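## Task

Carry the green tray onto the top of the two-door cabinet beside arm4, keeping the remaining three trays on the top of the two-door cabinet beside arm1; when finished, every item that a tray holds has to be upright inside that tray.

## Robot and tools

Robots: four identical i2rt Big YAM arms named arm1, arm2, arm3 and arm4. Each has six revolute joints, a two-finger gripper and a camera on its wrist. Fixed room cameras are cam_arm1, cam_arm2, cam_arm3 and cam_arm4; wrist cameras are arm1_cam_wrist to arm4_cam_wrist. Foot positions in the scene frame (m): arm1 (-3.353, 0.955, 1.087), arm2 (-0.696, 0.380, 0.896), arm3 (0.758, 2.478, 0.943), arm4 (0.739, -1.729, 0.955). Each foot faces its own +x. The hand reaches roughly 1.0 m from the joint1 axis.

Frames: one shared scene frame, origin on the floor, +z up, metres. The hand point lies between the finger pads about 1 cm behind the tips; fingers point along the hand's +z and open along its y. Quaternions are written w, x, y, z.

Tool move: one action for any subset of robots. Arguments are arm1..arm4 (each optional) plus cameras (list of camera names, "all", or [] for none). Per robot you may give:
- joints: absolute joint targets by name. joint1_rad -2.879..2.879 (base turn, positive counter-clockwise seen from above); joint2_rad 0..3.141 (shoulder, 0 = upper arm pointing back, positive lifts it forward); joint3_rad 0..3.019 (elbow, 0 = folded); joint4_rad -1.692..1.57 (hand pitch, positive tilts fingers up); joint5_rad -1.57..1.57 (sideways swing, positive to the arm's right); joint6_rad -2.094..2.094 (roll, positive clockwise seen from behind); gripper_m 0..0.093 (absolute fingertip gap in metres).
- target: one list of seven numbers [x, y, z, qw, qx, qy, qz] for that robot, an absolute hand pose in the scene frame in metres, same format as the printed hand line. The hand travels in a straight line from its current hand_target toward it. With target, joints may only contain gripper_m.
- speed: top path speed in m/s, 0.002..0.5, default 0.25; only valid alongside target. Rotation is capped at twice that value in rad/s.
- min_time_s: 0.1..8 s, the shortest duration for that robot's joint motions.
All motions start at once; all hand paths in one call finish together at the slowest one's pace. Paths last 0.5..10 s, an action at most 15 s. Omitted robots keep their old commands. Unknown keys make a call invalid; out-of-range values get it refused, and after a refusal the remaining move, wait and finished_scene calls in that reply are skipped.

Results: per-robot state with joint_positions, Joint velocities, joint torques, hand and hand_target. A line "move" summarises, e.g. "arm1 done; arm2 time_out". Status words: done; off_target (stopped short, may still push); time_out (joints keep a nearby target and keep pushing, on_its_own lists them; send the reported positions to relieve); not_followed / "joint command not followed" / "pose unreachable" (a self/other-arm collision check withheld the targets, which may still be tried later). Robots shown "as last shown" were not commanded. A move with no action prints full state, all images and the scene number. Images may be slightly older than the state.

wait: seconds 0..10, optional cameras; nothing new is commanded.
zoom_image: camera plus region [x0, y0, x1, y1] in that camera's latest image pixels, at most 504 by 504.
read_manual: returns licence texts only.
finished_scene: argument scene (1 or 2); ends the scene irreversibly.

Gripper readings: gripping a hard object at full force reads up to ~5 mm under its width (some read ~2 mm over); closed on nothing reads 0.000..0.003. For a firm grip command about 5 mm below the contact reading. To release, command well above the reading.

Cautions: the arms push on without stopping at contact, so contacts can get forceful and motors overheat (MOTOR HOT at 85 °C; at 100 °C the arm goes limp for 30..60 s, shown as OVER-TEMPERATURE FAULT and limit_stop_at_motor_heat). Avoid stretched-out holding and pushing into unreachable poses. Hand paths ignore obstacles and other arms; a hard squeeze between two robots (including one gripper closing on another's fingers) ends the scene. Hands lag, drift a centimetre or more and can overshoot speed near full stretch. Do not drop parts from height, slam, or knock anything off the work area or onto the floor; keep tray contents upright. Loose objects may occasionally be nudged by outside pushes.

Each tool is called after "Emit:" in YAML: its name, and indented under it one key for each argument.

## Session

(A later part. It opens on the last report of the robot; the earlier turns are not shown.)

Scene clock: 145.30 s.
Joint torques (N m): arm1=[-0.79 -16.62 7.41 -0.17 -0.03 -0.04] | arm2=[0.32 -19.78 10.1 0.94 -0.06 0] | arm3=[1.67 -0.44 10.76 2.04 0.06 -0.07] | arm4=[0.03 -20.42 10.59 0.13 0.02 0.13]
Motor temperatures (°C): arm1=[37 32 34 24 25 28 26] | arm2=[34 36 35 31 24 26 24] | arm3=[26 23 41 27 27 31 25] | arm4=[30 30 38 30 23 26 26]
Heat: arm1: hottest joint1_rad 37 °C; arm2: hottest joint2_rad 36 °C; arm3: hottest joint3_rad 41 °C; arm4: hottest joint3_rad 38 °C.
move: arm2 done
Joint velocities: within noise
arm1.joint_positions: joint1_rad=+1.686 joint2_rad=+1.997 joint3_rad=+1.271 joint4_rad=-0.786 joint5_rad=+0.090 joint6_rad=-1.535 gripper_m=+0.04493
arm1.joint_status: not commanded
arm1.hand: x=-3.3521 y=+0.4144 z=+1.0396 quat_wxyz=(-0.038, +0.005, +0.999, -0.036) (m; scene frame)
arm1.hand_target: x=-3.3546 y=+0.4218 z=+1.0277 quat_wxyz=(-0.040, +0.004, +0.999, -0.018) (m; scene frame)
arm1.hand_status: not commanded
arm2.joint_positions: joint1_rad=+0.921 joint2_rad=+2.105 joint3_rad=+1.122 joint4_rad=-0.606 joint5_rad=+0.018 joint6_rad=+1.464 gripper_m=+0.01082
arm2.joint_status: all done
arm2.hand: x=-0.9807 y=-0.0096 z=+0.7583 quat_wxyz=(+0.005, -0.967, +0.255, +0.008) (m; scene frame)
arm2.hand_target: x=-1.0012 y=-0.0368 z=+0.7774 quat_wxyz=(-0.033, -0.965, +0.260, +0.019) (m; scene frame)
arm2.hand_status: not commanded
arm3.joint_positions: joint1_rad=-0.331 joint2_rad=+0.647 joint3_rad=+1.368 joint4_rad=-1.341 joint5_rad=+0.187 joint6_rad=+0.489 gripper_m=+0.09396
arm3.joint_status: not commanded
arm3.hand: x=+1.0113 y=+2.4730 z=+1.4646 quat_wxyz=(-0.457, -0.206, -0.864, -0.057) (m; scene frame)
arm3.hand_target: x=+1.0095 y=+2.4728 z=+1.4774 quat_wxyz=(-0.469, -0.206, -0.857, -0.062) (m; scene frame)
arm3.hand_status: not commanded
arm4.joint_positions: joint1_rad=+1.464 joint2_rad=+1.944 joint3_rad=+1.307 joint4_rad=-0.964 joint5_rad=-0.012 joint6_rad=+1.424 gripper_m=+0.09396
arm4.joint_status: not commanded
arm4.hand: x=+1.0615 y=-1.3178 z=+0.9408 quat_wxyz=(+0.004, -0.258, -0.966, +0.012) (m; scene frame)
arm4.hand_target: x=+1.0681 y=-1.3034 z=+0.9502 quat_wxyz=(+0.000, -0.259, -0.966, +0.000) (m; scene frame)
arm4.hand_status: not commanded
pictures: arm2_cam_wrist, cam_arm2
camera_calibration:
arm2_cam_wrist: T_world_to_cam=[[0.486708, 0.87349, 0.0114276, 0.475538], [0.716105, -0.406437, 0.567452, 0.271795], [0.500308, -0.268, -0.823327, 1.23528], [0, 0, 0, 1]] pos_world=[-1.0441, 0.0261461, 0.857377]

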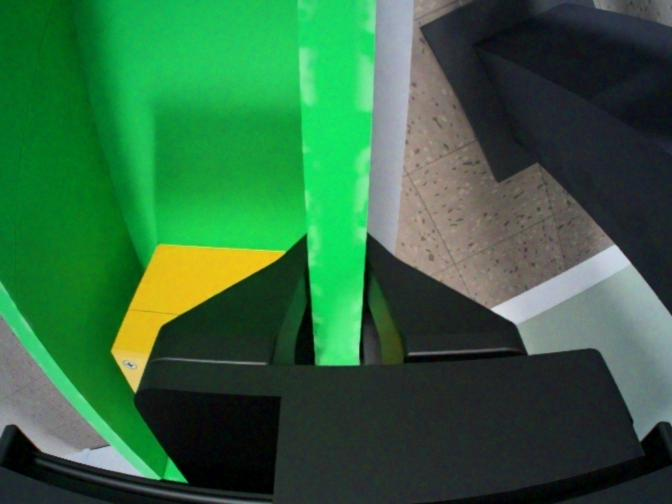

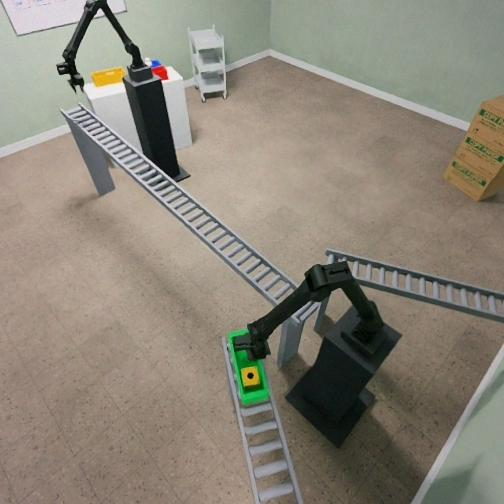

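Emit:
move:
  arm2: {"joints": {"joint2_rad": 2.163, "joint4_rad": -0.512}, "min_time_s": 1.0}
  cameras: ["arm2_cam_wrist", "cam_arm2"]

Emit:
zoom_image:
  camera: "cam_arm2"
  region: [210, 300, 310, 420]

Emit:
zoom_image:
  camera: "arm2_cam_wrist"
  region: [200, 0, 480, 280]

Scene clock: 148.03 s.
Joint torques (N m): arm1=[-0.62 -16.56 7.56 -0.1 -0.03 -0.07] | arm2=[0.32 -18.14 9.48 1.02 0.25 0] | arm3=[2.32 -0.56 10.8 2.02 0.08 -0.06] | arm4=[0.03 -20.54 10.62 0.17 0.02 0.12]
Motor temperatures (°C): arm1=[37 32 34 24 25 28 26] | arm2=[34 36 35 31 24 26 24] | arm3=[26 23 41 27 27 31 25] | arm4=[30 30 38 30 23 26 26]
Heat: arm1: hottest joint1_rad 37 °C; arm2: hottest joint2_rad 36 °C; arm3: hottest joint3_rad 41 °C; arm4: hottest joint3_rad 38 °C.
move: arm2 done
Joint velocities: within noise
arm1, arm3, arm4: as last shown
arm2.joint_positions: joint1_rad=+0.921 joint2_rad=+2.157 joint3_rad=+1.126 joint4_rad=-0.528 joint5_rad=+0.011 joint6_rad=+1.464 gripper_m=+0.01082
arm2.joint_status: all done
arm2.hand: x=-0.9836 y=-0.0159 z=+0.7352 quat_wxyz=(-0.010, -0.967, +0.255, +0.010) (m; scene frame)
arm2.hand_target: x=-1.0006 y=-0.0360 z=+0.7416 quat_wxyz=(-0.034, -0.965, +0.260, +0.020) (m; scene frame)
arm2.hand_status: not commanded
pictures: arm2_cam_wrist, cam_arm2
camera_calibration:
arm2_cam_wrist: T_world_to_cam=[[0.486594, 0.873421, -0.0190246, 0.504992], [0.722668, -0.39018, 0.570535, 0.288962], [0.490894, -0.291367, -0.821053, 1.2047], [0, 0, 0, 1]] pos_world=[-1.04593, 0.0226856, 0.833865]

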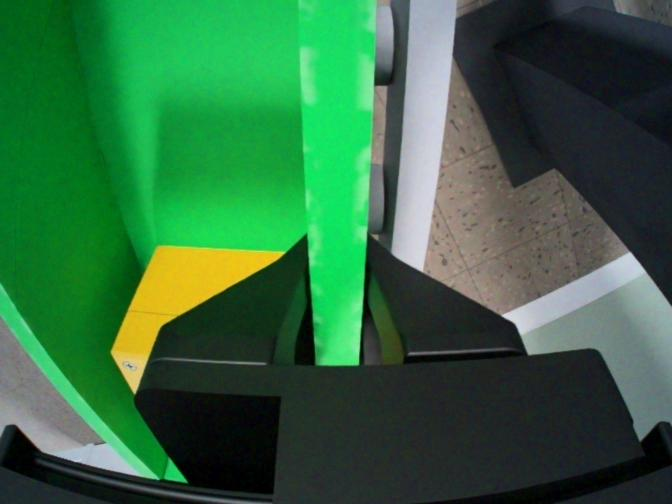

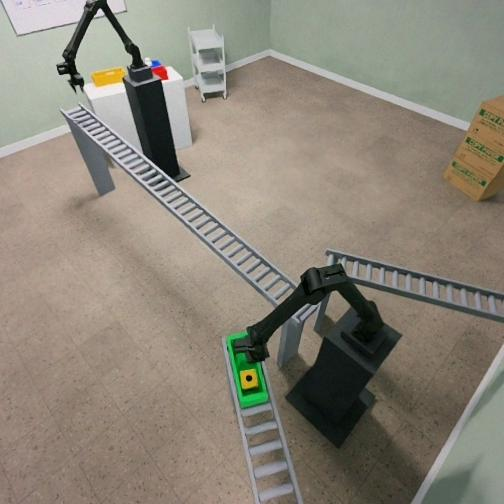

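Scaled by 4.200 from the camera's 504x504 image, which has a finer 720x720 frame.

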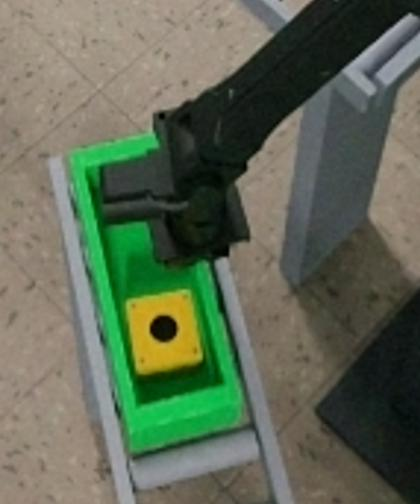

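Scaled by 1.800 from the camera's 672x504 image, which has a finer 960x720 frame.

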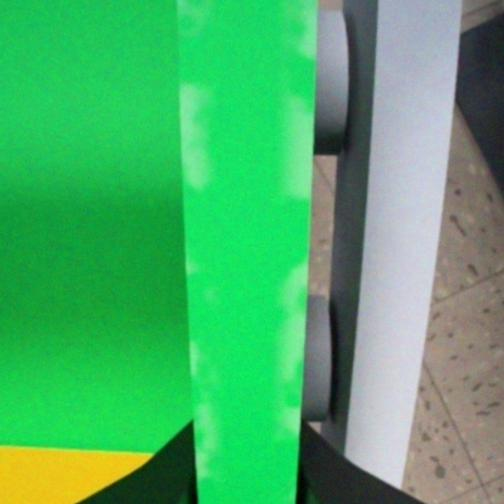

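Emit:
move:
  arm2: {"joints": {"joint2_rad": 2.108, "joint3_rad": 1.137, "joint4_rad": -0.580}, "min_time_s": 0.8}
  cameras: ["arm2_cam_wrist"]

Emit:
zoom_image:
  camera: "arm2_cam_wrist"
  region: [200, 0, 480, 280]

Scene clock: 152.77 s.
Joint torques (N m): arm1=[-1.08 -16.5 7.53 -0.13 -0.01 -0.03] | arm2=[0.15 -21.95 6.91 0.03 0.07 0] | arm3=[1.73 -0.38 10.78 2 0.08 -0.06] | arm4=[-0.15 -20.54 10.61 0.16 0.02 0.12]
Motor temperatures (°C): arm1=[37 32 34 24 25 27 26] | arm2=[34 36 35 31 24 26 24] | arm3=[26 23 41 27 27 30 25] | arm4=[30 30 38 30 23 26 26]
Heat: arm1: hottest joint1_rad 37 °C; arm2: hottest joint2_rad 36 °C; arm3: hottest joint3_rad 41 °C; arm4: hottest joint3_rad 38 °C.
move: arm2 done
Joint velocities: within noise
arm1, arm3, arm4: as last shown
arm2.joint_positions: joint1_rad=+0.921 joint2_rad=+2.146 joint3_rad=+1.126 joint4_rad=-0.572 joint5_rad=+0.015 joint6_rad=+1.465 gripper_m=+0.01082
arm2.joint_status: all done
arm2.hand: x=-0.9797 y=-0.0092 z=+0.7403 quat_wxyz=(+0.006, -0.967, +0.255, +0.006) (m; scene frame)
arm2.hand_target: x=-0.9894 y=-0.0205 z=+0.7605 quat_wxyz=(-0.014, -0.966, +0.260, +0.012) (m; scene frame)
arm2.hand_status: not commanded
pictures: arm2_cam_wrist
camera_calibration:
arm2_cam_wrist: T_world_to_cam=[[0.487658, 0.872922, 0.0140079, 0.473943], [0.71323, -0.407597, 0.570235, 0.276597], [0.503481, -0.268089, -0.821362, 1.22169], [0, 0, 0, 1]] pos_world=[-1.0435, 0.0265453, 0.839085]

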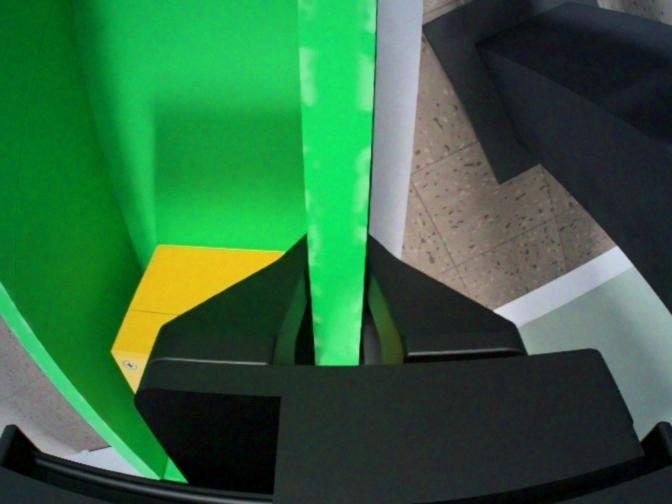

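Scaled by 1.800 from the camera's 672x504 image, which has a finer 960x720 frame.

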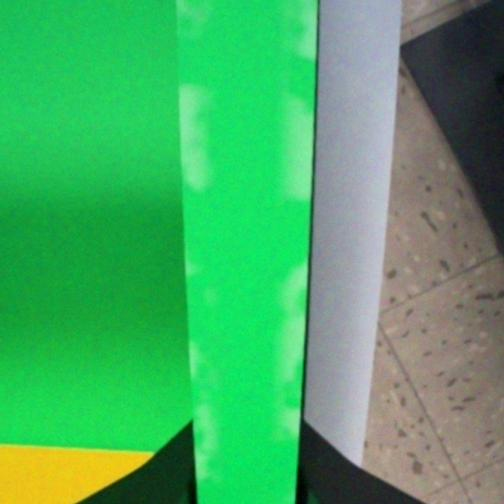

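Emit:
move:
  arm2: {"joints": {"joint2_rad": 2.151, "joint4_rad": -0.534}, "min_time_s": 0.7}
  cameras: ["arm2_cam_wrist", "cam_arm2"]

Emit:
zoom_image:
  camera: "cam_arm2"
  region: [210, 310, 310, 430]

Scene clock: 154.53 s.
Joint torques (N m): arm1=[-0.67 -16.91 7.45 -0.14 -0.03 -0.02] | arm2=[0.21 -18.43 6.86 1.01 0.07 0] | arm3=[1.96 -0.32 10.77 2.02 0.09 -0.05] | arm4=[-0.09 -20.54 10.59 0.2 0.02 0.13]
Motor temperatures (°C): arm1=[37 32 34 24 25 27 26] | arm2=[34 36 34 31 24 26 24] | arm3=[26 23 41 27 27 30 25] | arm4=[30 30 38 30 23 26 26]
Heat: arm1: hottest joint1_rad 37 °C; arm2: hottest joint2_rad 36 °C; arm3: hottest joint3_rad 41 °C; arm4: hottest joint3_rad 38 °C.
move: arm2 done
Joint velocities: within noise
arm1, arm3, arm4: as last shown
arm2.joint_positions: joint1_rad=+0.921 joint2_rad=+2.151 joint3_rad=+1.126 joint4_rad=-0.551 joint5_rad=+0.015 joint6_rad=+1.465 gripper_m=+0.01082
arm2.joint_status: all done
arm2.hand: x=-0.9819 y=-0.0123 z=+0.7380 quat_wxyz=(-0.001, -0.967, +0.255, +0.009) (m; scene frame)
arm2.hand_target: x=-0.9891 y=-0.0200 z=+0.7402 quat_wxyz=(-0.015, -0.965, +0.260, +0.012) (m; scene frame)
arm2.hand_status: not commanded
pictures: arm2_cam_wrist, cam_arm2
camera_calibration:
arm2_cam_wrist: T_world_to_cam=[[0.487717, 0.873, -0.00190819, 0.489506], [0.71855, -0.400188, 0.568803, 0.284669], [0.495801, -0.278786, -0.822472, 1.21324], [0, 0, 0, 1]] pos_world=[-1.04482, 0.0248177, 0.836871]

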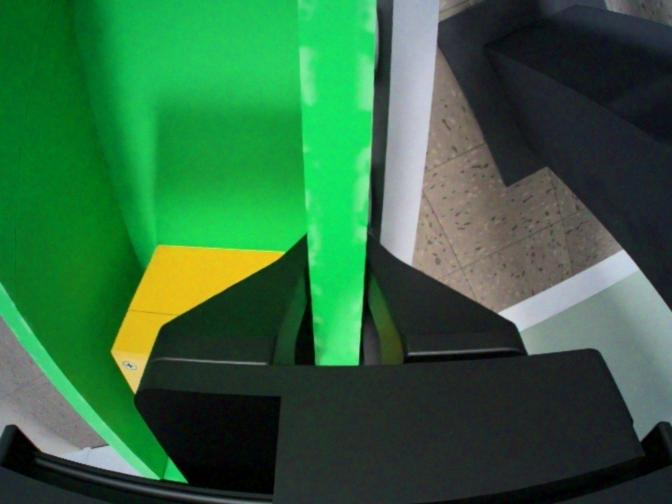

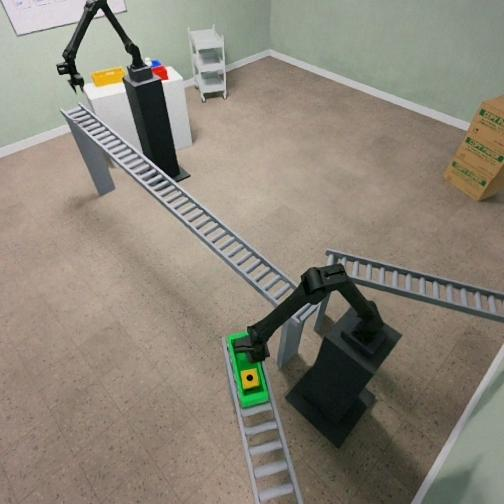

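Scaled by 4.200 from the camera's 504x504 image, which has a finer 720x720 frame.

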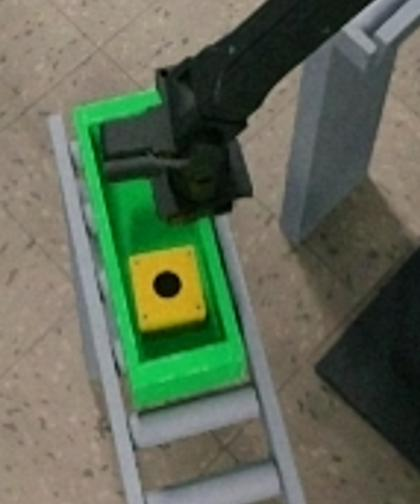

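Emit:
move:
  arm2: {"joints": {"joint2_rad": 1.90, "joint4_rad": -0.80, "gripper_m": 0.045}, "min_time_s": 0.7}
  cameras: ["arm2_cam_wrist", "cam_arm2"]

Scene clock: 156.87 s.
Joint torques (N m): arm1=[-0.56 -16.67 7.51 -0.12 -0.03 -0.04] | arm2=[0.32 -15.79 9.06 0.01 0.14 -0.01] | arm3=[1.85 -0.44 10.8 2.03 0.07 -0.05] | arm4=[-0.09 -20.6 10.61 0.16 0.01 0.12]
Motor temperatures (°C): arm1=[37 32 34 24 25 27 26] | arm2=[34 36 34 31 24 26 24] | arm3=[26 23 41 27 27 30 25] | arm4=[30 30 38 30 23 26 26]
Heat: arm1: hottest joint1_rad 37 °C; arm2: hottest joint2_rad 36 °C; arm3: hottest joint3_rad 41 °C; arm4: hottest joint3_rad 38 °C.
move: arm2 done
Joint velocities: within noise
arm1, arm3, arm4: as last shown
arm2.joint_positions: joint1_rad=+0.921 joint2_rad=+1.885 joint3_rad=+1.126 joint4_rad=-0.789 joint5_rad=+0.014 joint6_rad=+1.465 gripper_m=+0.04494
arm2.joint_status: all done
arm2.hand: x=-0.9824 y=-0.0135 z=+0.8612 quat_wxyz=(-0.015, -0.967, +0.256, +0.013) (m; scene frame)
arm2.hand_target: x=-0.9839 y=-0.0130 z=+0.8574 quat_wxyz=(-0.008, -0.966, +0.260, +0.010) (m; scene frame)
arm2.hand_status: not commanded
pictures: arm2_cam_wrist, cam_arm2
camera_calibration:
arm2_cam_wrist: T_world_to_cam=[[0.487455, 0.87264, -0.0297701, 0.514788], [0.726916, -0.386694, 0.567504, 0.223886], [0.483715, -0.298273, -0.822832, 1.30255], [0, 0, 0, 1]] pos_world=[-1.04375, 0.025867, 0.960053]

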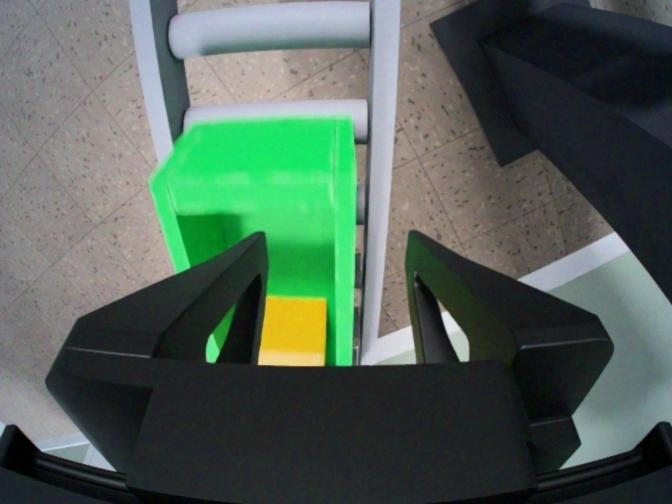

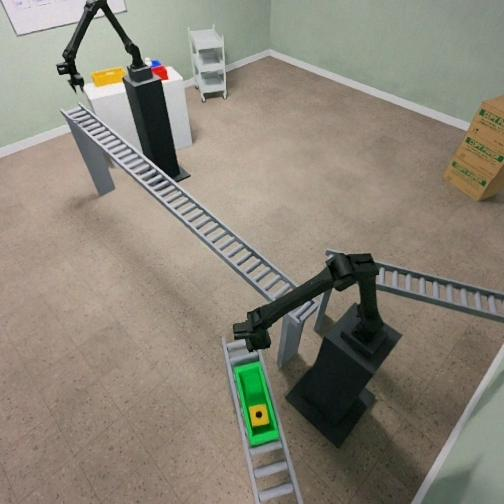

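Emit:
wait:
  seconds: 5.0
  cameras: ["arm4_cam_wrist", "cam_arm4", "cam_arm2"]

Scene clock: 162.80 s.
Joint torques (N m): arm1=[-0.5 -16.32 7.51 -0.14 -0.03 -0.06] | arm2=[0.38 -15.85 9.06 0.02 0.15 -0.02] | arm3=[1.67 -0.38 10.8 2.07 0.09 -0.04] | arm4=[-0.09 -20.54 10.61 0.16 0.01 0.13]
Motor temperatures (°C): arm1=[37 32 34 24 25 27 26] | arm2=[34 36 33 31 24 26 24] | arm3=[26 23 41 27 27 30 25] | arm4=[30 30 38 30 23 26 25]
Heat: arm1: hottest joint1_rad 37 °C; arm2: hottest joint2_rad 36 °C; arm3: hottest joint3_rad 41 °C; arm4: hottest joint3_rad 38 °C.
Joint velocities: within noise
arm1.joint_positions: joint1_rad=+1.686 joint2_rad=+1.997 joint3_rad=+1.271 joint4_rad=-0.786 joint5_rad=+0.090 joint6_rad=-1.535 gripper_m=+0.04493
arm1.joint_status: not commanded
arm1.hand: x=-3.3521 y=+0.4144 z=+1.0396 quat_wxyz=(-0.038, +0.005, +0.999, -0.036) (m; scene frame)
arm1.hand_target: x=-3.3546 y=+0.4218 z=+1.0277 quat_wxyz=(-0.040, +0.004, +0.999, -0.018) (m; scene frame)
arm1.hand_status: not commanded
arm2.joint_positions: joint1_rad=+0.921 joint2_rad=+1.885 joint3_rad=+1.126 joint4_rad=-0.789 joint5_rad=+0.014 joint6_rad=+1.465 gripper_m=+0.04494
arm2.joint_status: all done
arm2.hand: x=-0.9824 y=-0.0135 z=+0.8612 quat_wxyz=(-0.015, -0.967, +0.256, +0.013) (m; scene frame)
arm2.hand_target: x=-0.9839 y=-0.0130 z=+0.8574 quat_wxyz=(-0.008, -0.966, +0.260, +0.010) (m; scene frame)
arm2.hand_status: not commanded
arm3.joint_positions: joint1_rad=-0.331 joint2_rad=+0.647 joint3_rad=+1.368 joint4_rad=-1.341 joint5_rad=+0.187 joint6_rad=+0.489 gripper_m=+0.09396
arm3.joint_status: not commanded
arm3.hand: x=+1.0113 y=+2.4730 z=+1.4646 quat_wxyz=(-0.457, -0.206, -0.864, -0.057) (m; scene frame)
arm3.hand_target: x=+1.0095 y=+2.4728 z=+1.4774 quat_wxyz=(-0.469, -0.206, -0.857, -0.062) (m; scene frame)
arm3.hand_status: not commanded
arm4.joint_positions: joint1_rad=+1.464 joint2_rad=+1.944 joint3_rad=+1.307 joint4_rad=-0.964 joint5_rad=-0.012 joint6_rad=+1.424 gripper_m=+0.09396
arm4.joint_status: not commanded
arm4.hand: x=+1.0615 y=-1.3178 z=+0.9408 quat_wxyz=(+0.004, -0.258, -0.966, +0.012) (m; scene frame)
arm4.hand_target: x=+1.0681 y=-1.3034 z=+0.9502 quat_wxyz=(+0.000, -0.259, -0.966, +0.000) (m; scene frame)
arm4.hand_status: not commanded
wait: 5.00 s; at rest from the start
pictures: arm4_cam_wrist, cam_arm2, cam_arm4
camera_calibration:
arm4_cam_wrist: T_world_to_cam=[[-0.50103, -0.86528, 0.0161043, -0.622658], [-0.701832, 0.417135, 0.577434, 0.757364], [-0.50636, 0.278009, -0.816278, 1.79653], [0, 0, 0, 1]] pos_world=[1.12926, -1.35415, 1.03917]

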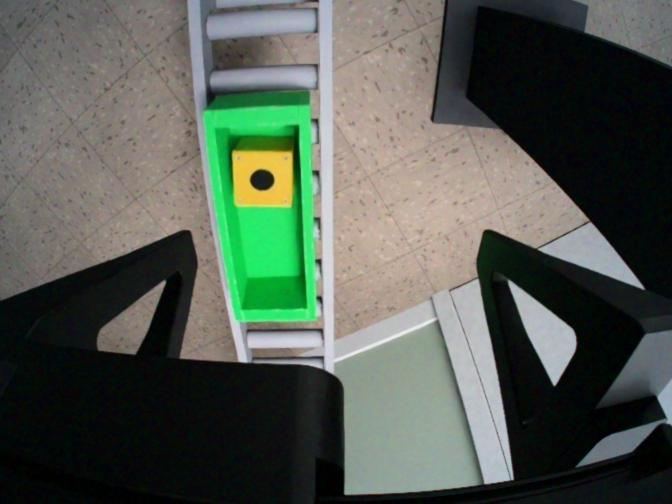

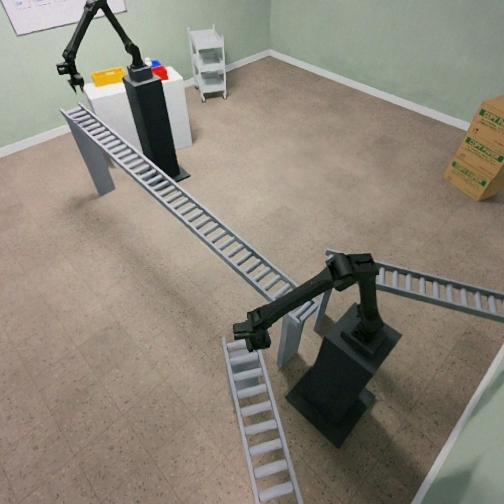

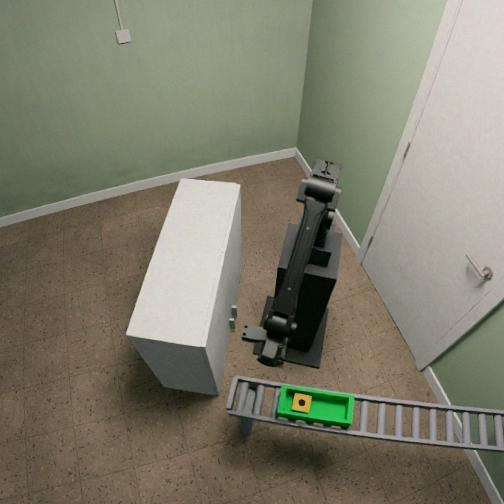

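Emit:
wait:
  seconds: 1.3
  cameras: ["arm4_cam_wrist", "cam_arm4"]

Emit:
zoom_image:
  camera: "arm4_cam_wrist"
  region: [170, 0, 420, 260]

Emit:
zoom_image:
  camera: "cam_arm4"
  region: [200, 340, 370, 460]

Scene clock: 164.47 s.
Joint torques (N m): arm1=[-0.5 -16.38 7.53 -0.14 -0.02 -0.04] | arm2=[0.26 -15.97 9.1 -0.02 0.15 -0.02] | arm3=[1.79 -0.5 10.74 2.03 0.07 -0.04] | arm4=[-0.09 -20.54 10.58 0.17 0.01 0.13]
Motor temperatures (°C): arm1=[37 32 34 24 25 27 26] | arm2=[34 36 33 31 24 26 24] | arm3=[26 23 41 27 27 30 25] | arm4=[30 30 38 30 23 26 25]
Heat: arm1: hottest joint1_rad 37 °C; arm2: hottest joint2_rad 36 °C; arm3: hottest joint3_rad 41 °C; arm4: hottest joint3_rad 38 °C.
Joint velocities: within noise
arm1.joint_positions: joint1_rad=+1.686 joint2_rad=+1.997 joint3_rad=+1.271 joint4_rad=-0.786 joint5_rad=+0.090 joint6_rad=-1.535 gripper_m=+0.04493
arm1.joint_status: not commanded
arm1.hand: x=-3.3521 y=+0.4144 z=+1.0396 quat_wxyz=(-0.038, +0.005, +0.999, -0.036) (m; scene frame)
arm1.hand_target: x=-3.3546 y=+0.4218 z=+1.0277 quat_wxyz=(-0.040, +0.004, +0.999, -0.018) (m; scene frame)
arm1.hand_status: not commanded
arm2.joint_positions: joint1_rad=+0.921 joint2_rad=+1.885 joint3_rad=+1.126 joint4_rad=-0.789 joint5_rad=+0.014 joint6_rad=+1.465 gripper_m=+0.04494
arm2.joint_status: all done
arm2.hand: x=-0.9824 y=-0.0135 z=+0.8612 quat_wxyz=(-0.015, -0.967, +0.256, +0.013) (m; scene frame)
arm2.hand_target: x=-0.9839 y=-0.0130 z=+0.8574 quat_wxyz=(-0.008, -0.966, +0.260, +0.010) (m; scene frame)
arm2.hand_status: not commanded
arm3.joint_positions: joint1_rad=-0.331 joint2_rad=+0.647 joint3_rad=+1.368 joint4_rad=-1.341 joint5_rad=+0.187 joint6_rad=+0.489 gripper_m=+0.09396
arm3.joint_status: not commanded
arm3.hand: x=+1.0113 y=+2.4730 z=+1.4646 quat_wxyz=(-0.457, -0.206, -0.864, -0.057) (m; scene frame)
arm3.hand_target: x=+1.0095 y=+2.4728 z=+1.4774 quat_wxyz=(-0.469, -0.206, -0.857, -0.062) (m; scene frame)
arm3.hand_status: not commanded
arm4.joint_positions: joint1_rad=+1.464 joint2_rad=+1.944 joint3_rad=+1.307 joint4_rad=-0.964 joint5_rad=-0.012 joint6_rad=+1.424 gripper_m=+0.09396
arm4.joint_status: not commanded
arm4.hand: x=+1.0615 y=-1.3178 z=+0.9408 quat_wxyz=(+0.004, -0.258, -0.966, +0.012) (m; scene frame)
arm4.hand_target: x=+1.0681 y=-1.3034 z=+0.9502 quat_wxyz=(+0.000, -0.259, -0.966, +0.000) (m; scene frame)
arm4.hand_status: not commanded
wait: 1.30 s; at rest from the start
pictures: arm4_cam_wrist, cam_arm4
camera_calibration:
arm4_cam_wrist: T_world_to_cam=[[-0.50103, -0.86528, 0.0161043, -0.622658], [-0.701832, 0.417135, 0.577434, 0.757364], [-0.50636, 0.278009, -0.816278, 1.79653], [0, 0, 0, 1]] pos_world=[1.12926, -1.35415, 1.03917]

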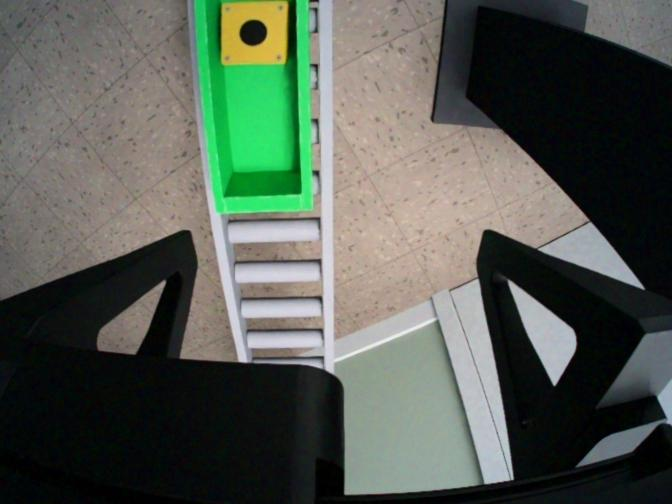

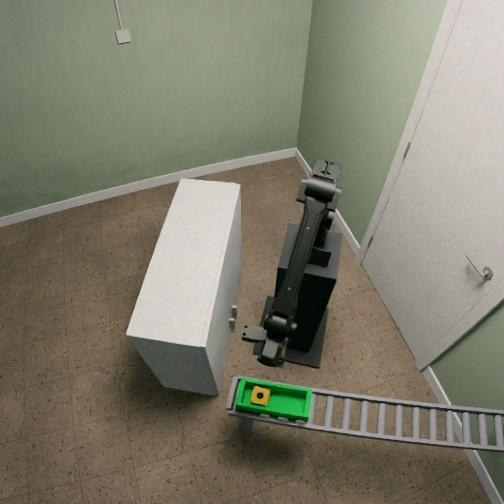

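Scaled by 1.938 from the camera's 672x504 image, which has a finer 960x720 frame.

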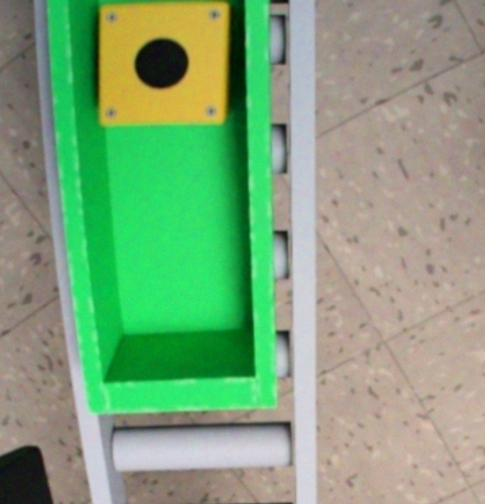

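Scaled by 2.965 from the camera's 504x504 image, which has a finer 720x720 frame.

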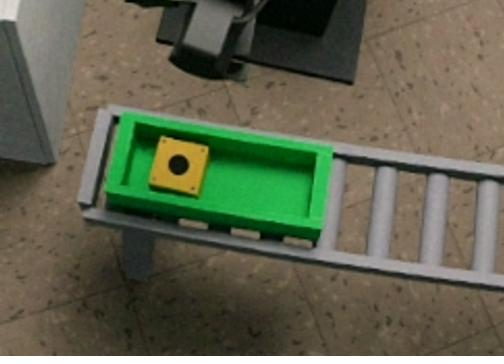

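Emit:
move:
  arm4: {"joints": {"joint1_rad": 1.535, "joint2_rad": 2.411, "joint3_rad": 1.431, "joint4_rad": -0.553, "joint6_rad": 1.502}, "min_time_s": 1.6}
  cameras: ["arm4_cam_wrist", "cam_arm4"]

Emit:
zoom_image:
  camera: "arm4_cam_wrist"
  region: [170, 0, 480, 300]

Scene clock: 170.20 s.
Joint torques (N m): arm1=[-0.79 -16.56 7.56 -0.08 -0.05 -0.04] | arm2=[0.26 -15.79 9.07 0.01 0.16 -0.01] | arm3=[1.73 -0.15 10.76 2.02 0.08 -0.05] | arm4=[-0.09 -23.3 7.27 1.01 0.03 0.14]
Motor temperatures (°C): arm1=[37 32 34 24 25 27 26] | arm2=[34 36 32 31 24 26 24] | arm3=[26 23 41 27 27 30 25] | arm4=[30 30 38 30 23 26 25]
Heat: arm1: hottest joint1_rad 37 °C; arm2: hottest joint2_rad 36 °C; arm3: hottest joint3_rad 41 °C; arm4: hottest joint3_rad 38 °C.
move: arm4 done
Joint velocities: within noise
arm1, arm2, arm3: as last shown
arm4.joint_positions: joint1_rad=+1.529 joint2_rad=+2.403 joint3_rad=+1.403 joint4_rad=-0.562 joint5_rad=-0.012 joint6_rad=+1.490 gripper_m=+0.09396
arm4.joint_status: all done
arm4.hand: x=+1.0563 y=-1.2711 z=+0.7229 quat_wxyz=(-0.003, -0.259, -0.966, -0.006) (m; scene frame)
arm4.hand_target: x=+1.0615 y=-1.2566 z=+0.7245 quat_wxyz=(-0.007, -0.261, -0.965, -0.020) (m; scene frame)
arm4.hand_status: not commanded
pictures: arm4_cam_wrist, cam_arm4
camera_calibration:
arm4_cam_wrist: T_world_to_cam=[[-0.501541, -0.86485, -0.0221776, -0.552697], [-0.714878, 0.39986, 0.573638, 0.854591], [-0.487243, 0.303557, -0.818809, 1.61718], [0, 0, 0, 1]] pos_world=[1.12169, -1.31062, 0.821674]

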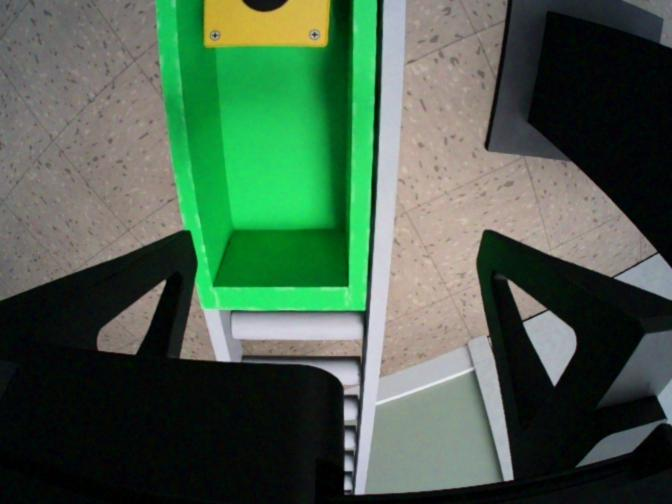

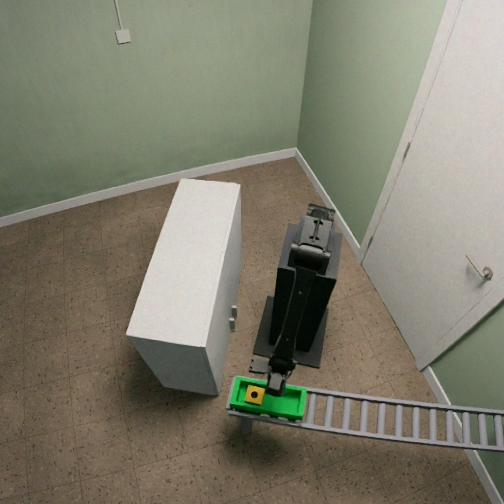

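Scaled by 1.626 from the camera's 672x504 image, which has a finer 960x720 frame.

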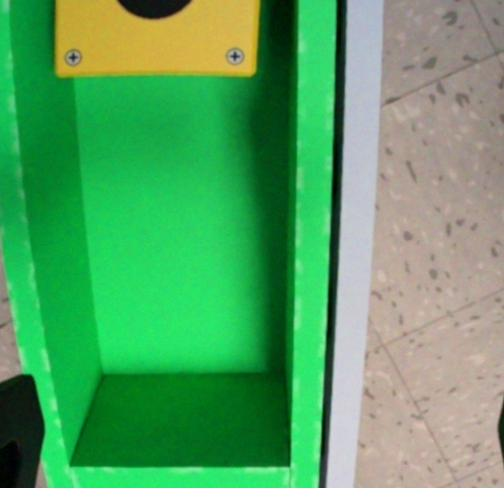

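Emit:
move:
  arm4: {"joints": {"joint1_rad": 1.483, "joint2_rad": 2.722, "joint3_rad": 1.594, "joint4_rad": -0.416, "joint6_rad": 1.442}, "min_time_s": 1.4}
  cameras: ["arm4_cam_wrist", "cam_arm4"]

Emit:
zoom_image:
  camera: "arm4_cam_wrist"
  region: [200, 0, 510, 300]

Scene clock: 175.37 s.
Joint torques (N m): arm1=[-0.73 -16.79 7.54 -0.17 -0.01 -0.06] | arm2=[0.21 -15.74 9.06 -0.08 0.14 -0.02] | arm3=[1.67 -0.21 10.73 2.04 0.07 -0.05] | arm4=[-1.08 -23.82 5.72 0.98 0.03 -0.05]
Motor temperatures (°C): arm1=[37 32 34 24 25 27 26] | arm2=[34 36 32 31 24 26 24] | arm3=[26 23 41 27 27 30 25] | arm4=[30 30 37 30 23 26 25]
Heat: arm1: hottest joint1_rad 37 °C; arm2: hottest joint2_rad 36 °C; arm3: hottest joint3_rad 41 °C; arm4: hottest joint3_rad 37 °C.
move: arm4 done
Joint velocities: within noise
arm1, arm2, arm3: as last shown
arm4.joint_positions: joint1_rad=+1.489 joint2_rad=+2.710 joint3_rad=+1.571 joint4_rad=-0.425 joint5_rad=-0.012 joint6_rad=+1.454 gripper_m=+0.09396
arm4.joint_status: all done
arm4.hand: x=+1.0758 y=-1.2848 z=+0.5898 quat_wxyz=(-0.003, -0.260, -0.966, -0.005) (m; scene frame)
arm4.hand_target: x=+1.0843 y=-1.2790 z=+0.5872 quat_wxyz=(-0.006, -0.257, -0.966, -0.015) (m; scene frame)
arm4.hand_status: not commanded
pictures: arm4_cam_wrist, cam_arm4
camera_calibration:
arm4_cam_wrist: T_world_to_cam=[[-0.503854, -0.863541, -0.0206771, -0.554431], [-0.713458, 0.402551, 0.573525, 0.95231], [-0.486939, 0.303725, -0.818927, 1.52176], [0, 0, 0, 1]] pos_world=[1.14108, -1.32432, 0.688574]

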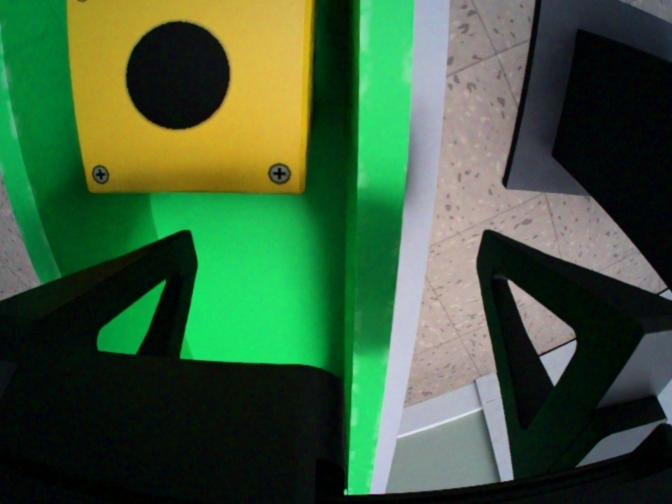

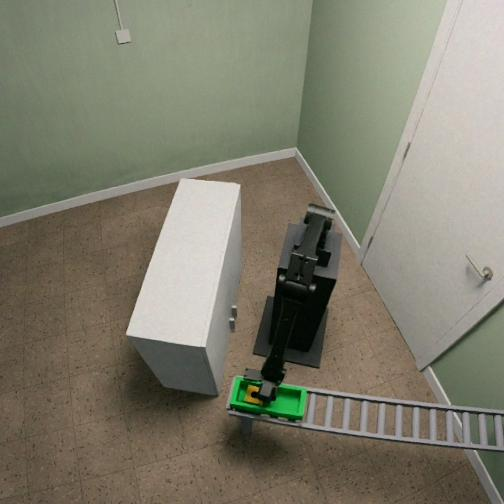

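Scaled by 1.626 from the camera's 672x504 image, which has a finer 960x720 frame.

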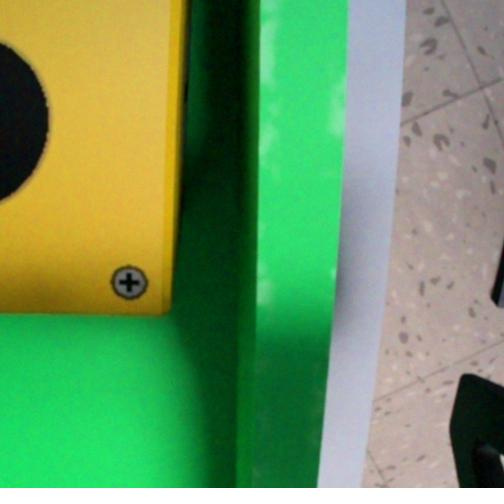

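Emit:
move:
  arm4: {"joints": {"joint1_rad": 1.503, "joint2_rad": 2.779, "joint3_rad": 1.617, "joint4_rad": -0.393, "joint6_rad": 1.472}, "min_time_s": 0.8}
  cameras: ["arm4_cam_wrist"]

Emit:
zoom_image:
  camera: "arm4_cam_wrist"
  region: [200, 0, 510, 300]

Scene clock: 179.87 s.
Joint torques (N m): arm1=[-1.03 -16.56 7.62 -0.17 -0.02 0] | arm2=[0.26 -15.85 9.11 0.05 0.15 -0.01] | arm3=[1.73 -0.38 10.78 2.04 0.09 -0.06] | arm4=[-0.15 -23.47 5.34 0.92 0.03 0.17]
Motor temperatures (°C): arm1=[37 32 34 24 25 27 26] | arm2=[34 36 32 31 24 26 23] | arm3=[26 23 41 27 27 30 25] | arm4=[30 31 36 30 23 26 25]
Heat: arm1: hottest joint1_rad 37 °C; arm2: hottest joint2_rad 36 °C; arm3: hottest joint3_rad 41 °C; arm4: hottest joint3_rad 36 °C.
move: arm4 done
Joint velocities: within noise
arm1, arm2, arm3: as last shown
arm4.joint_positions: joint1_rad=+1.496 joint2_rad=+2.764 joint3_rad=+1.595 joint4_rad=-0.402 joint5_rad=-0.012 joint6_rad=+1.460 gripper_m=+0.09396
arm4.joint_status: all done
arm4.hand: x=+1.0685 y=-1.2888 z=+0.5649 quat_wxyz=(-0.002, -0.260, -0.966, -0.002) (m; scene frame)
arm4.hand_target: x=+1.0695 y=-1.2805 z=+0.5600 quat_wxyz=(-0.004, -0.262, -0.965, -0.009) (m; scene frame)
arm4.hand_status: not commanded
pictures: arm4_cam_wrist
camera_calibration:
arm4_cam_wrist: T_world_to_cam=[[-0.504052, -0.863569, -0.0134205, -0.565943], [-0.710911, 0.406024, 0.574239, 0.964354], [-0.490446, 0.298987, -0.818577, 1.49655], [0, 0, 0, 1]] pos_world=[1.13428, -1.32773, 0.663673]

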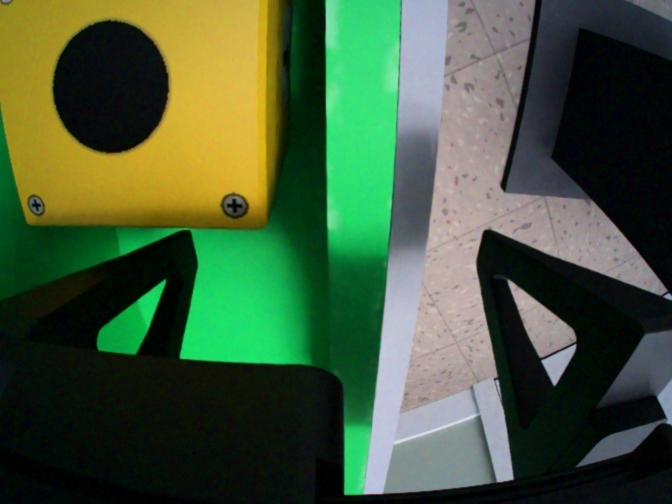

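Scaled by 1.626 from the camera's 672x504 image, which has a finer 960x720 frame.

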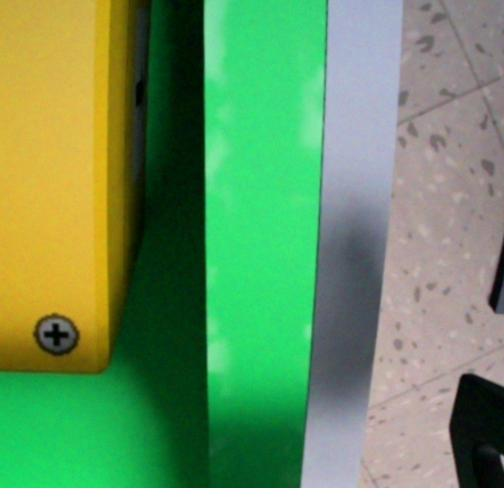

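Emit:
move:
  arm4: {"joints": {"gripper_m": 0.02}}
  cameras: []

Emit:
move:
  arm4: {"joints": {"gripper_m": 0.003}}
  cameras: ["arm4_cam_wrist", "cam_arm4"]

Scene clock: 181.23 s.
Joint torques (N m): arm1=[-0.97 -16.67 7.56 -0.06 -0.01 -0.03] | arm2=[0.26 -15.85 9.11 0.03 0.15 -0.01] | arm3=[1.73 -0.32 10.76 1.98 0.08 -0.07] | arm4=[-0.03 -23.47 5.35 0.96 0.02 0.17]
Motor temperatures (°C): arm1=[37 32 34 24 25 27 26] | arm2=[34 36 32 31 24 26 23] | arm3=[26 23 41 27 27 30 25] | arm4=[30 31 36 30 23 26 25]
Heat: arm1: hottest joint1_rad 37 °C; arm2: hottest joint2_rad 36 °C; arm3: hottest joint3_rad 41 °C; arm4: hottest joint3_rad 36 °C.
move: arm4 done
Joint velocities: within noise
arm1, arm2, arm3: as last shown
arm4.joint_positions: joint1_rad=+1.496 joint2_rad=+2.764 joint3_rad=+1.595 joint4_rad=-0.402 joint5_rad=-0.012 joint6_rad=+1.460 gripper_m=+0.02017
arm4.joint_status: all done
arm4.hand: x=+1.0685 y=-1.2888 z=+0.5649 quat_wxyz=(-0.002, -0.260, -0.966, -0.002) (m; scene frame)
arm4.hand_target: x=+1.0696 y=-1.2805 z=+0.5600 quat_wxyz=(-0.004, -0.262, -0.965, -0.009) (m; scene frame)
arm4.hand_status: not commanded
pictures: none
No camera images: "cameras" was empty.

Scene clock: 181.77 s.
Joint torques (N m): arm1=[-0.67 -16.62 7.51 -0.06 -0.05 -0.03] | arm2=[0.26 -15.85 9.11 -0.01 0.15 -0.01] | arm3=[1.79 -0.26 10.71 2.09 0.08 -0.06] | arm4=[-0.09 -23.47 5.34 1.01 0.11 0.14]
Motor temperatures (°C): arm1=[37 32 34 24 25 27 26] | arm2=[34 36 32 31 24 26 23] | arm3=[26 23 41 27 27 30 25] | arm4=[30 31 36 30 23 26 25]
Heat: arm1: hottest joint1_rad 37 °C; arm2: hottest joint2_rad 36 °C; arm3: hottest joint3_rad 41 °C; arm4: hottest joint3_rad 36 °C.
move: arm4 off_target
Joint velocities: arm1=[-0.015 -0.015 -0.007 -0.007 -0.154 -0.007 0.002] | arm2=[within noise] | arm3=[within noise] | arm4=[within noise]
arm1, arm2, arm3: as last shown
arm4.joint_positions: joint1_rad=+1.497 joint2_rad=+2.765 joint3_rad=+1.595 joint4_rad=-0.404 joint5_rad=-0.014 joint6_rad=+1.463 gripper_m=+0.01078
arm4.joint_status: gripper_m off_target (ended at +0.01080, target +0.00300)
arm4.hand: x=+1.0673 y=-1.2892 z=+0.5643 quat_wxyz=(+0.000, -0.261, -0.965, -0.001) (m; scene frame)
arm4.hand_target: x=+1.0694 y=-1.2804 z=+0.5600 quat_wxyz=(-0.004, -0.262, -0.965, -0.009) (m; scene frame)
arm4.hand_status: not commanded
pictures: arm4_cam_wrist, cam_arm4
camera_calibration:
arm4_cam_wrist: T_world_to_cam=[[-0.505395, -0.862819, -0.0109289, -0.565804], [-0.708484, 0.407697, 0.57605, 0.962566], [-0.492572, 0.298876, -0.817341, 1.49698], [0, 0, 0, 1]] pos_world=[1.13338, -1.32803, 0.662872]

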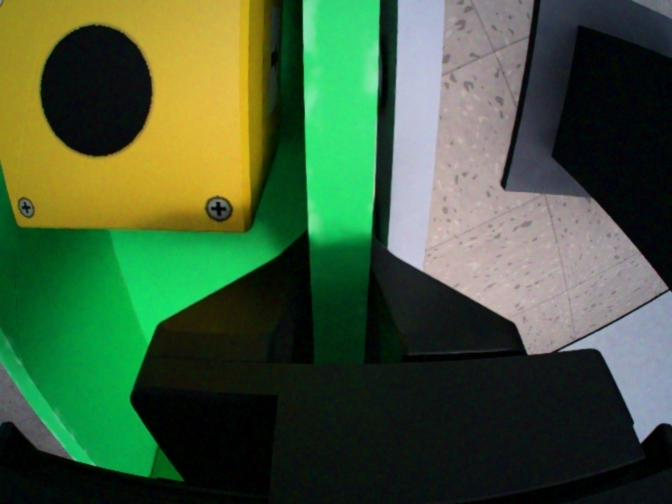

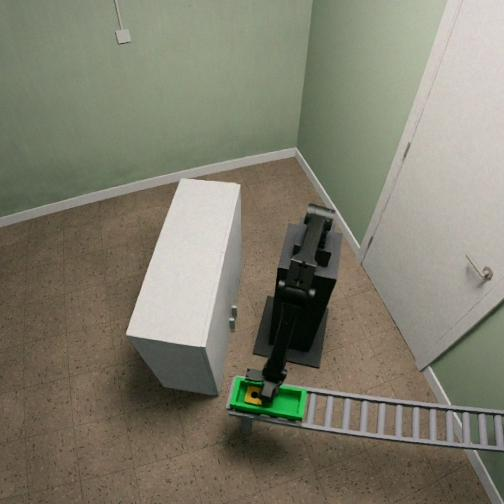

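Emit:
move:
  arm4: {"target": [1.066, -1.285, 0.74, 0, -0.2605, -0.9655, 0], "speed": 0.18}
  cameras: ["arm4_cam_wrist", "cam_arm4"]

Scene clock: 184.87 s.
Joint torques (N m): arm1=[-0.62 -16.73 7.47 -0.13 0 -0.06] | arm2=[0.21 -15.85 9.03 -0.01 0.16 -0.01] | arm3=[2.02 -0.21 10.69 1.99 0.08 -0.05] | arm4=[-0.67 -27.11 5.18 0.38 0.31 0.1]
Motor temperatures (°C): arm1=[37 32 34 24 25 27 26] | arm2=[34 36 31 31 24 26 23] | arm3=[26 23 41 27 27 30 24] | arm4=[30 31 36 30 23 26 26]
Heat: arm1: hottest joint1_rad 37 °C; arm2: hottest joint2_rad 36 °C; arm3: hottest joint3_rad 41 °C; arm4: hottest joint3_rad 36 °C.
move: arm4 off_target
Joint velocities: within noise
arm1, arm2, arm3: as last shown
arm4.joint_positions: joint1_rad=+1.498 joint2_rad=+2.402 joint3_rad=+1.374 joint4_rad=-0.591 joint5_rad=-0.019 joint6_rad=+1.460 gripper_m=+0.01078
arm4.joint_status: not commanded
arm4.hand: x=+1.0555 y=-1.2992 z=+0.7181 quat_wxyz=(+0.010, -0.259, -0.966, +0.020) (m; scene frame)
arm4.hand_target: x=+1.0659 y=-1.2854 z=+0.7398 quat_wxyz=(+0.000, -0.261, -0.965, +0.000) (m; scene frame)
arm4.hand_status: off_target (0.028 m and 2.5 deg from the pose sent, 0.176 m and 0.1 deg at the start)
pictures: arm4_cam_wrist, cam_arm4
camera_calibration:
arm4_cam_wrist: T_world_to_cam=[[-0.502073, -0.864169, 0.0336839, -0.616112], [-0.692148, 0.424872, 0.583451, 0.869425], [-0.518511, 0.269621, -0.81145, 1.605], [0, 0, 0, 1]] pos_world=[1.12465, -1.33456, 0.815866]

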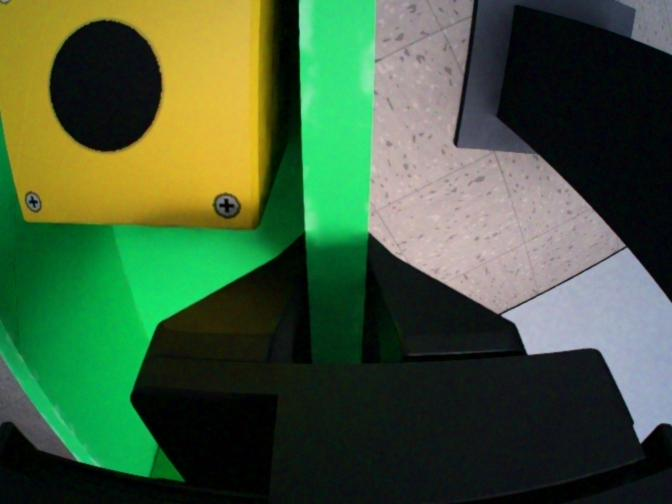

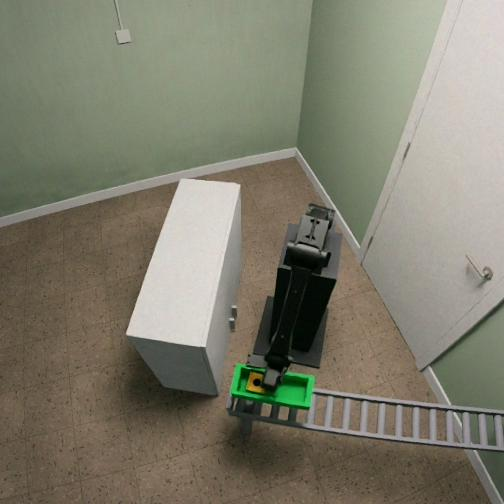

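Emit:
move:
  arm4: {"joints": {"joint2_rad": 1.847, "joint3_rad": 1.305, "joint4_rad": -0.995, "joint5_rad": 0.0}, "min_time_s": 1.6}
  cameras: ["cam_arm4"]

Emit:
move:
  arm4: {"joints": {"joint1_rad": 0.186, "joint2_rad": 1.825, "joint3_rad": 1.185, "joint4_rad": -0.900, "joint6_rad": 1.642}, "min_time_s": 2.6}
  cameras: ["arm4_cam_wrist", "cam_arm4"]

Scene clock: 188.53 s.
Joint torques (N m): arm1=[-0.97 -16.62 7.51 -0.16 -0.02 -0.02] | arm2=[0.09 -15.74 9.09 0.03 0.14 -0.01] | arm3=[1.85 -0.38 10.73 1.98 0.06 -0.06] | arm4=[-0.44 -23.41 8.69 0.44 0.38 0.1]
Motor temperatures (°C): arm1=[37 32 34 24 25 27 26] | arm2=[34 36 31 31 24 26 23] | arm3=[26 23 41 27 27 30 24] | arm4=[29 32 36 29 23 25 26]
Heat: arm1: hottest joint1_rad 37 °C; arm2: hottest joint2_rad 36 °C; arm3: hottest joint3_rad 41 °C; arm4: hottest joint3_rad 36 °C.
move: arm4 done
Joint velocities: within noise
arm1, arm2, arm3: as last shown
arm4.joint_positions: joint1_rad=+1.498 joint2_rad=+1.881 joint3_rad=+1.291 joint4_rad=-0.993 joint5_rad=-0.006 joint6_rad=+1.460 gripper_m=+0.01078
arm4.joint_status: all done
arm4.hand: x=+1.0441 y=-1.3125 z=+0.9672 quat_wxyz=(-0.003, -0.259, -0.966, +0.005) (m; scene frame)
arm4.hand_target: x=+1.0501 y=-1.3050 z=+0.9886 quat_wxyz=(-0.014, -0.260, -0.965, -0.015) (m; scene frame)
arm4.hand_status: not commanded
pictures: cam_arm4

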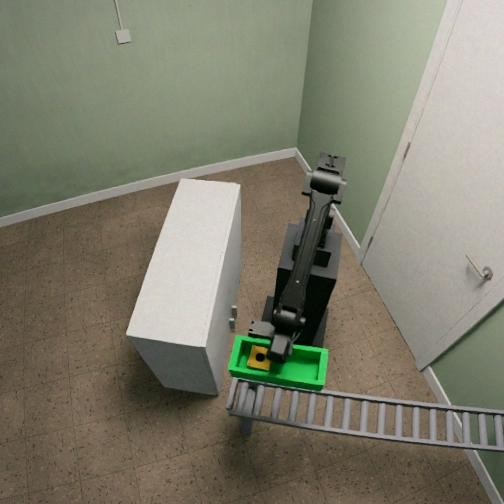

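Scene clock: 192.00 s.
Joint torques (N m): arm1=[-0.97 -16.85 7.46 -0.14 -0.01 -0.03] | arm2=[-0.03 -15.97 9.07 0.03 0.15 -0.02] | arm3=[1.67 -0.26 10.8 2.07 0.05 -0.06] | arm4=[0.15 -23.65 7.83 1.07 0.26 0.16]
Motor temperatures (°C): arm1=[37 32 34 24 25 27 26] | arm2=[34 36 31 31 24 26 23] | arm3=[26 23 41 27 27 30 24] | arm4=[29 32 35 29 23 25 26]
Heat: arm1: hottest joint1_rad 37 °C; arm2: hottest joint2_rad 36 °C; arm3: hottest joint3_rad 41 °C; arm4: hottest joint3_rad 35 °C.
move: arm4 done
Joint velocities: within noise
arm1.joint_positions: joint1_rad=+1.686 joint2_rad=+1.997 joint3_rad=+1.271 joint4_rad=-0.786 joint5_rad=+0.090 joint6_rad=-1.535 gripper_m=+0.04493
arm1.joint_status: not commanded
arm1.hand: x=-3.3521 y=+0.4144 z=+1.0396 quat_wxyz=(-0.038, +0.005, +0.999, -0.036) (m; scene frame)
arm1.hand_target: x=-3.3546 y=+0.4218 z=+1.0277 quat_wxyz=(-0.040, +0.004, +0.999, -0.018) (m; scene frame)
arm1.hand_status: not commanded
arm2.joint_positions: joint1_rad=+0.921 joint2_rad=+1.885 joint3_rad=+1.126 joint4_rad=-0.789 joint5_rad=+0.014 joint6_rad=+1.465 gripper_m=+0.04494
arm2.joint_status: not commanded
arm2.hand: x=-0.9824 y=-0.0135 z=+0.8612 quat_wxyz=(-0.015, -0.967, +0.256, +0.013) (m; scene frame)
arm2.hand_target: x=-0.9839 y=-0.0130 z=+0.8574 quat_wxyz=(-0.008, -0.966, +0.260, +0.010) (m; scene frame)
arm2.hand_status: not commanded
arm3.joint_positions: joint1_rad=-0.331 joint2_rad=+0.647 joint3_rad=+1.368 joint4_rad=-1.341 joint5_rad=+0.187 joint6_rad=+0.489 gripper_m=+0.09396
arm3.joint_status: not commanded
arm3.hand: x=+1.0113 y=+2.4730 z=+1.4646 quat_wxyz=(-0.457, -0.206, -0.864, -0.057) (m; scene frame)
arm3.hand_target: x=+1.0095 y=+2.4728 z=+1.4774 quat_wxyz=(-0.469, -0.206, -0.857, -0.062) (m; scene frame)
arm3.hand_status: not commanded
arm4.joint_positions: joint1_rad=+0.181 joint2_rad=+1.876 joint3_rad=+1.174 joint4_rad=-0.914 joint5_rad=-0.003 joint6_rad=+1.631 gripper_m=+0.01078
arm4.joint_status: all done
arm4.hand: x=+1.1851 y=-1.9074 z=+0.9390 quat_wxyz=(+0.014, -0.844, -0.535, +0.007) (m; scene frame)
arm4.hand_target: x=+1.2004 y=-1.9113 z=+0.9661 quat_wxyz=(-0.018, -0.846, -0.533, -0.014) (m; scene frame)
arm4.hand_status: not commanded
pictures: arm4_cam_wrist, cam_arm4
camera_calibration:
arm4_cam_wrist: T_world_to_cam=[[-0.903219, 0.428636, 0.0216127, 1.86858], [0.361127, 0.731823, 0.577947, 0.431004], [0.231912, 0.529817, -0.815788, 1.62647], [0, 0, 0, 1]] pos_world=[1.15489, -1.97809, 1.03737]

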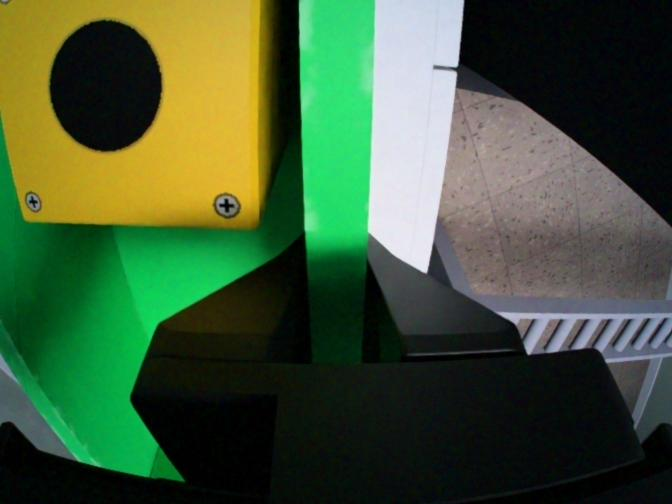

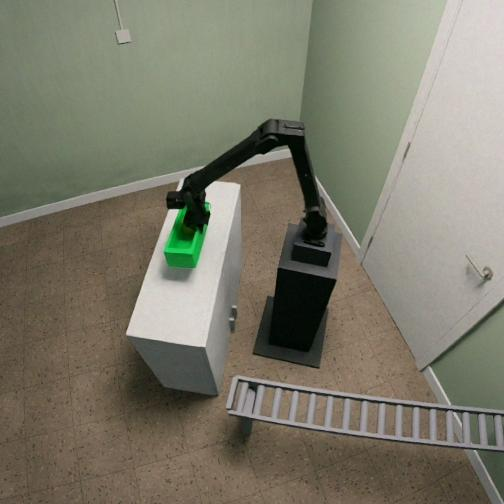

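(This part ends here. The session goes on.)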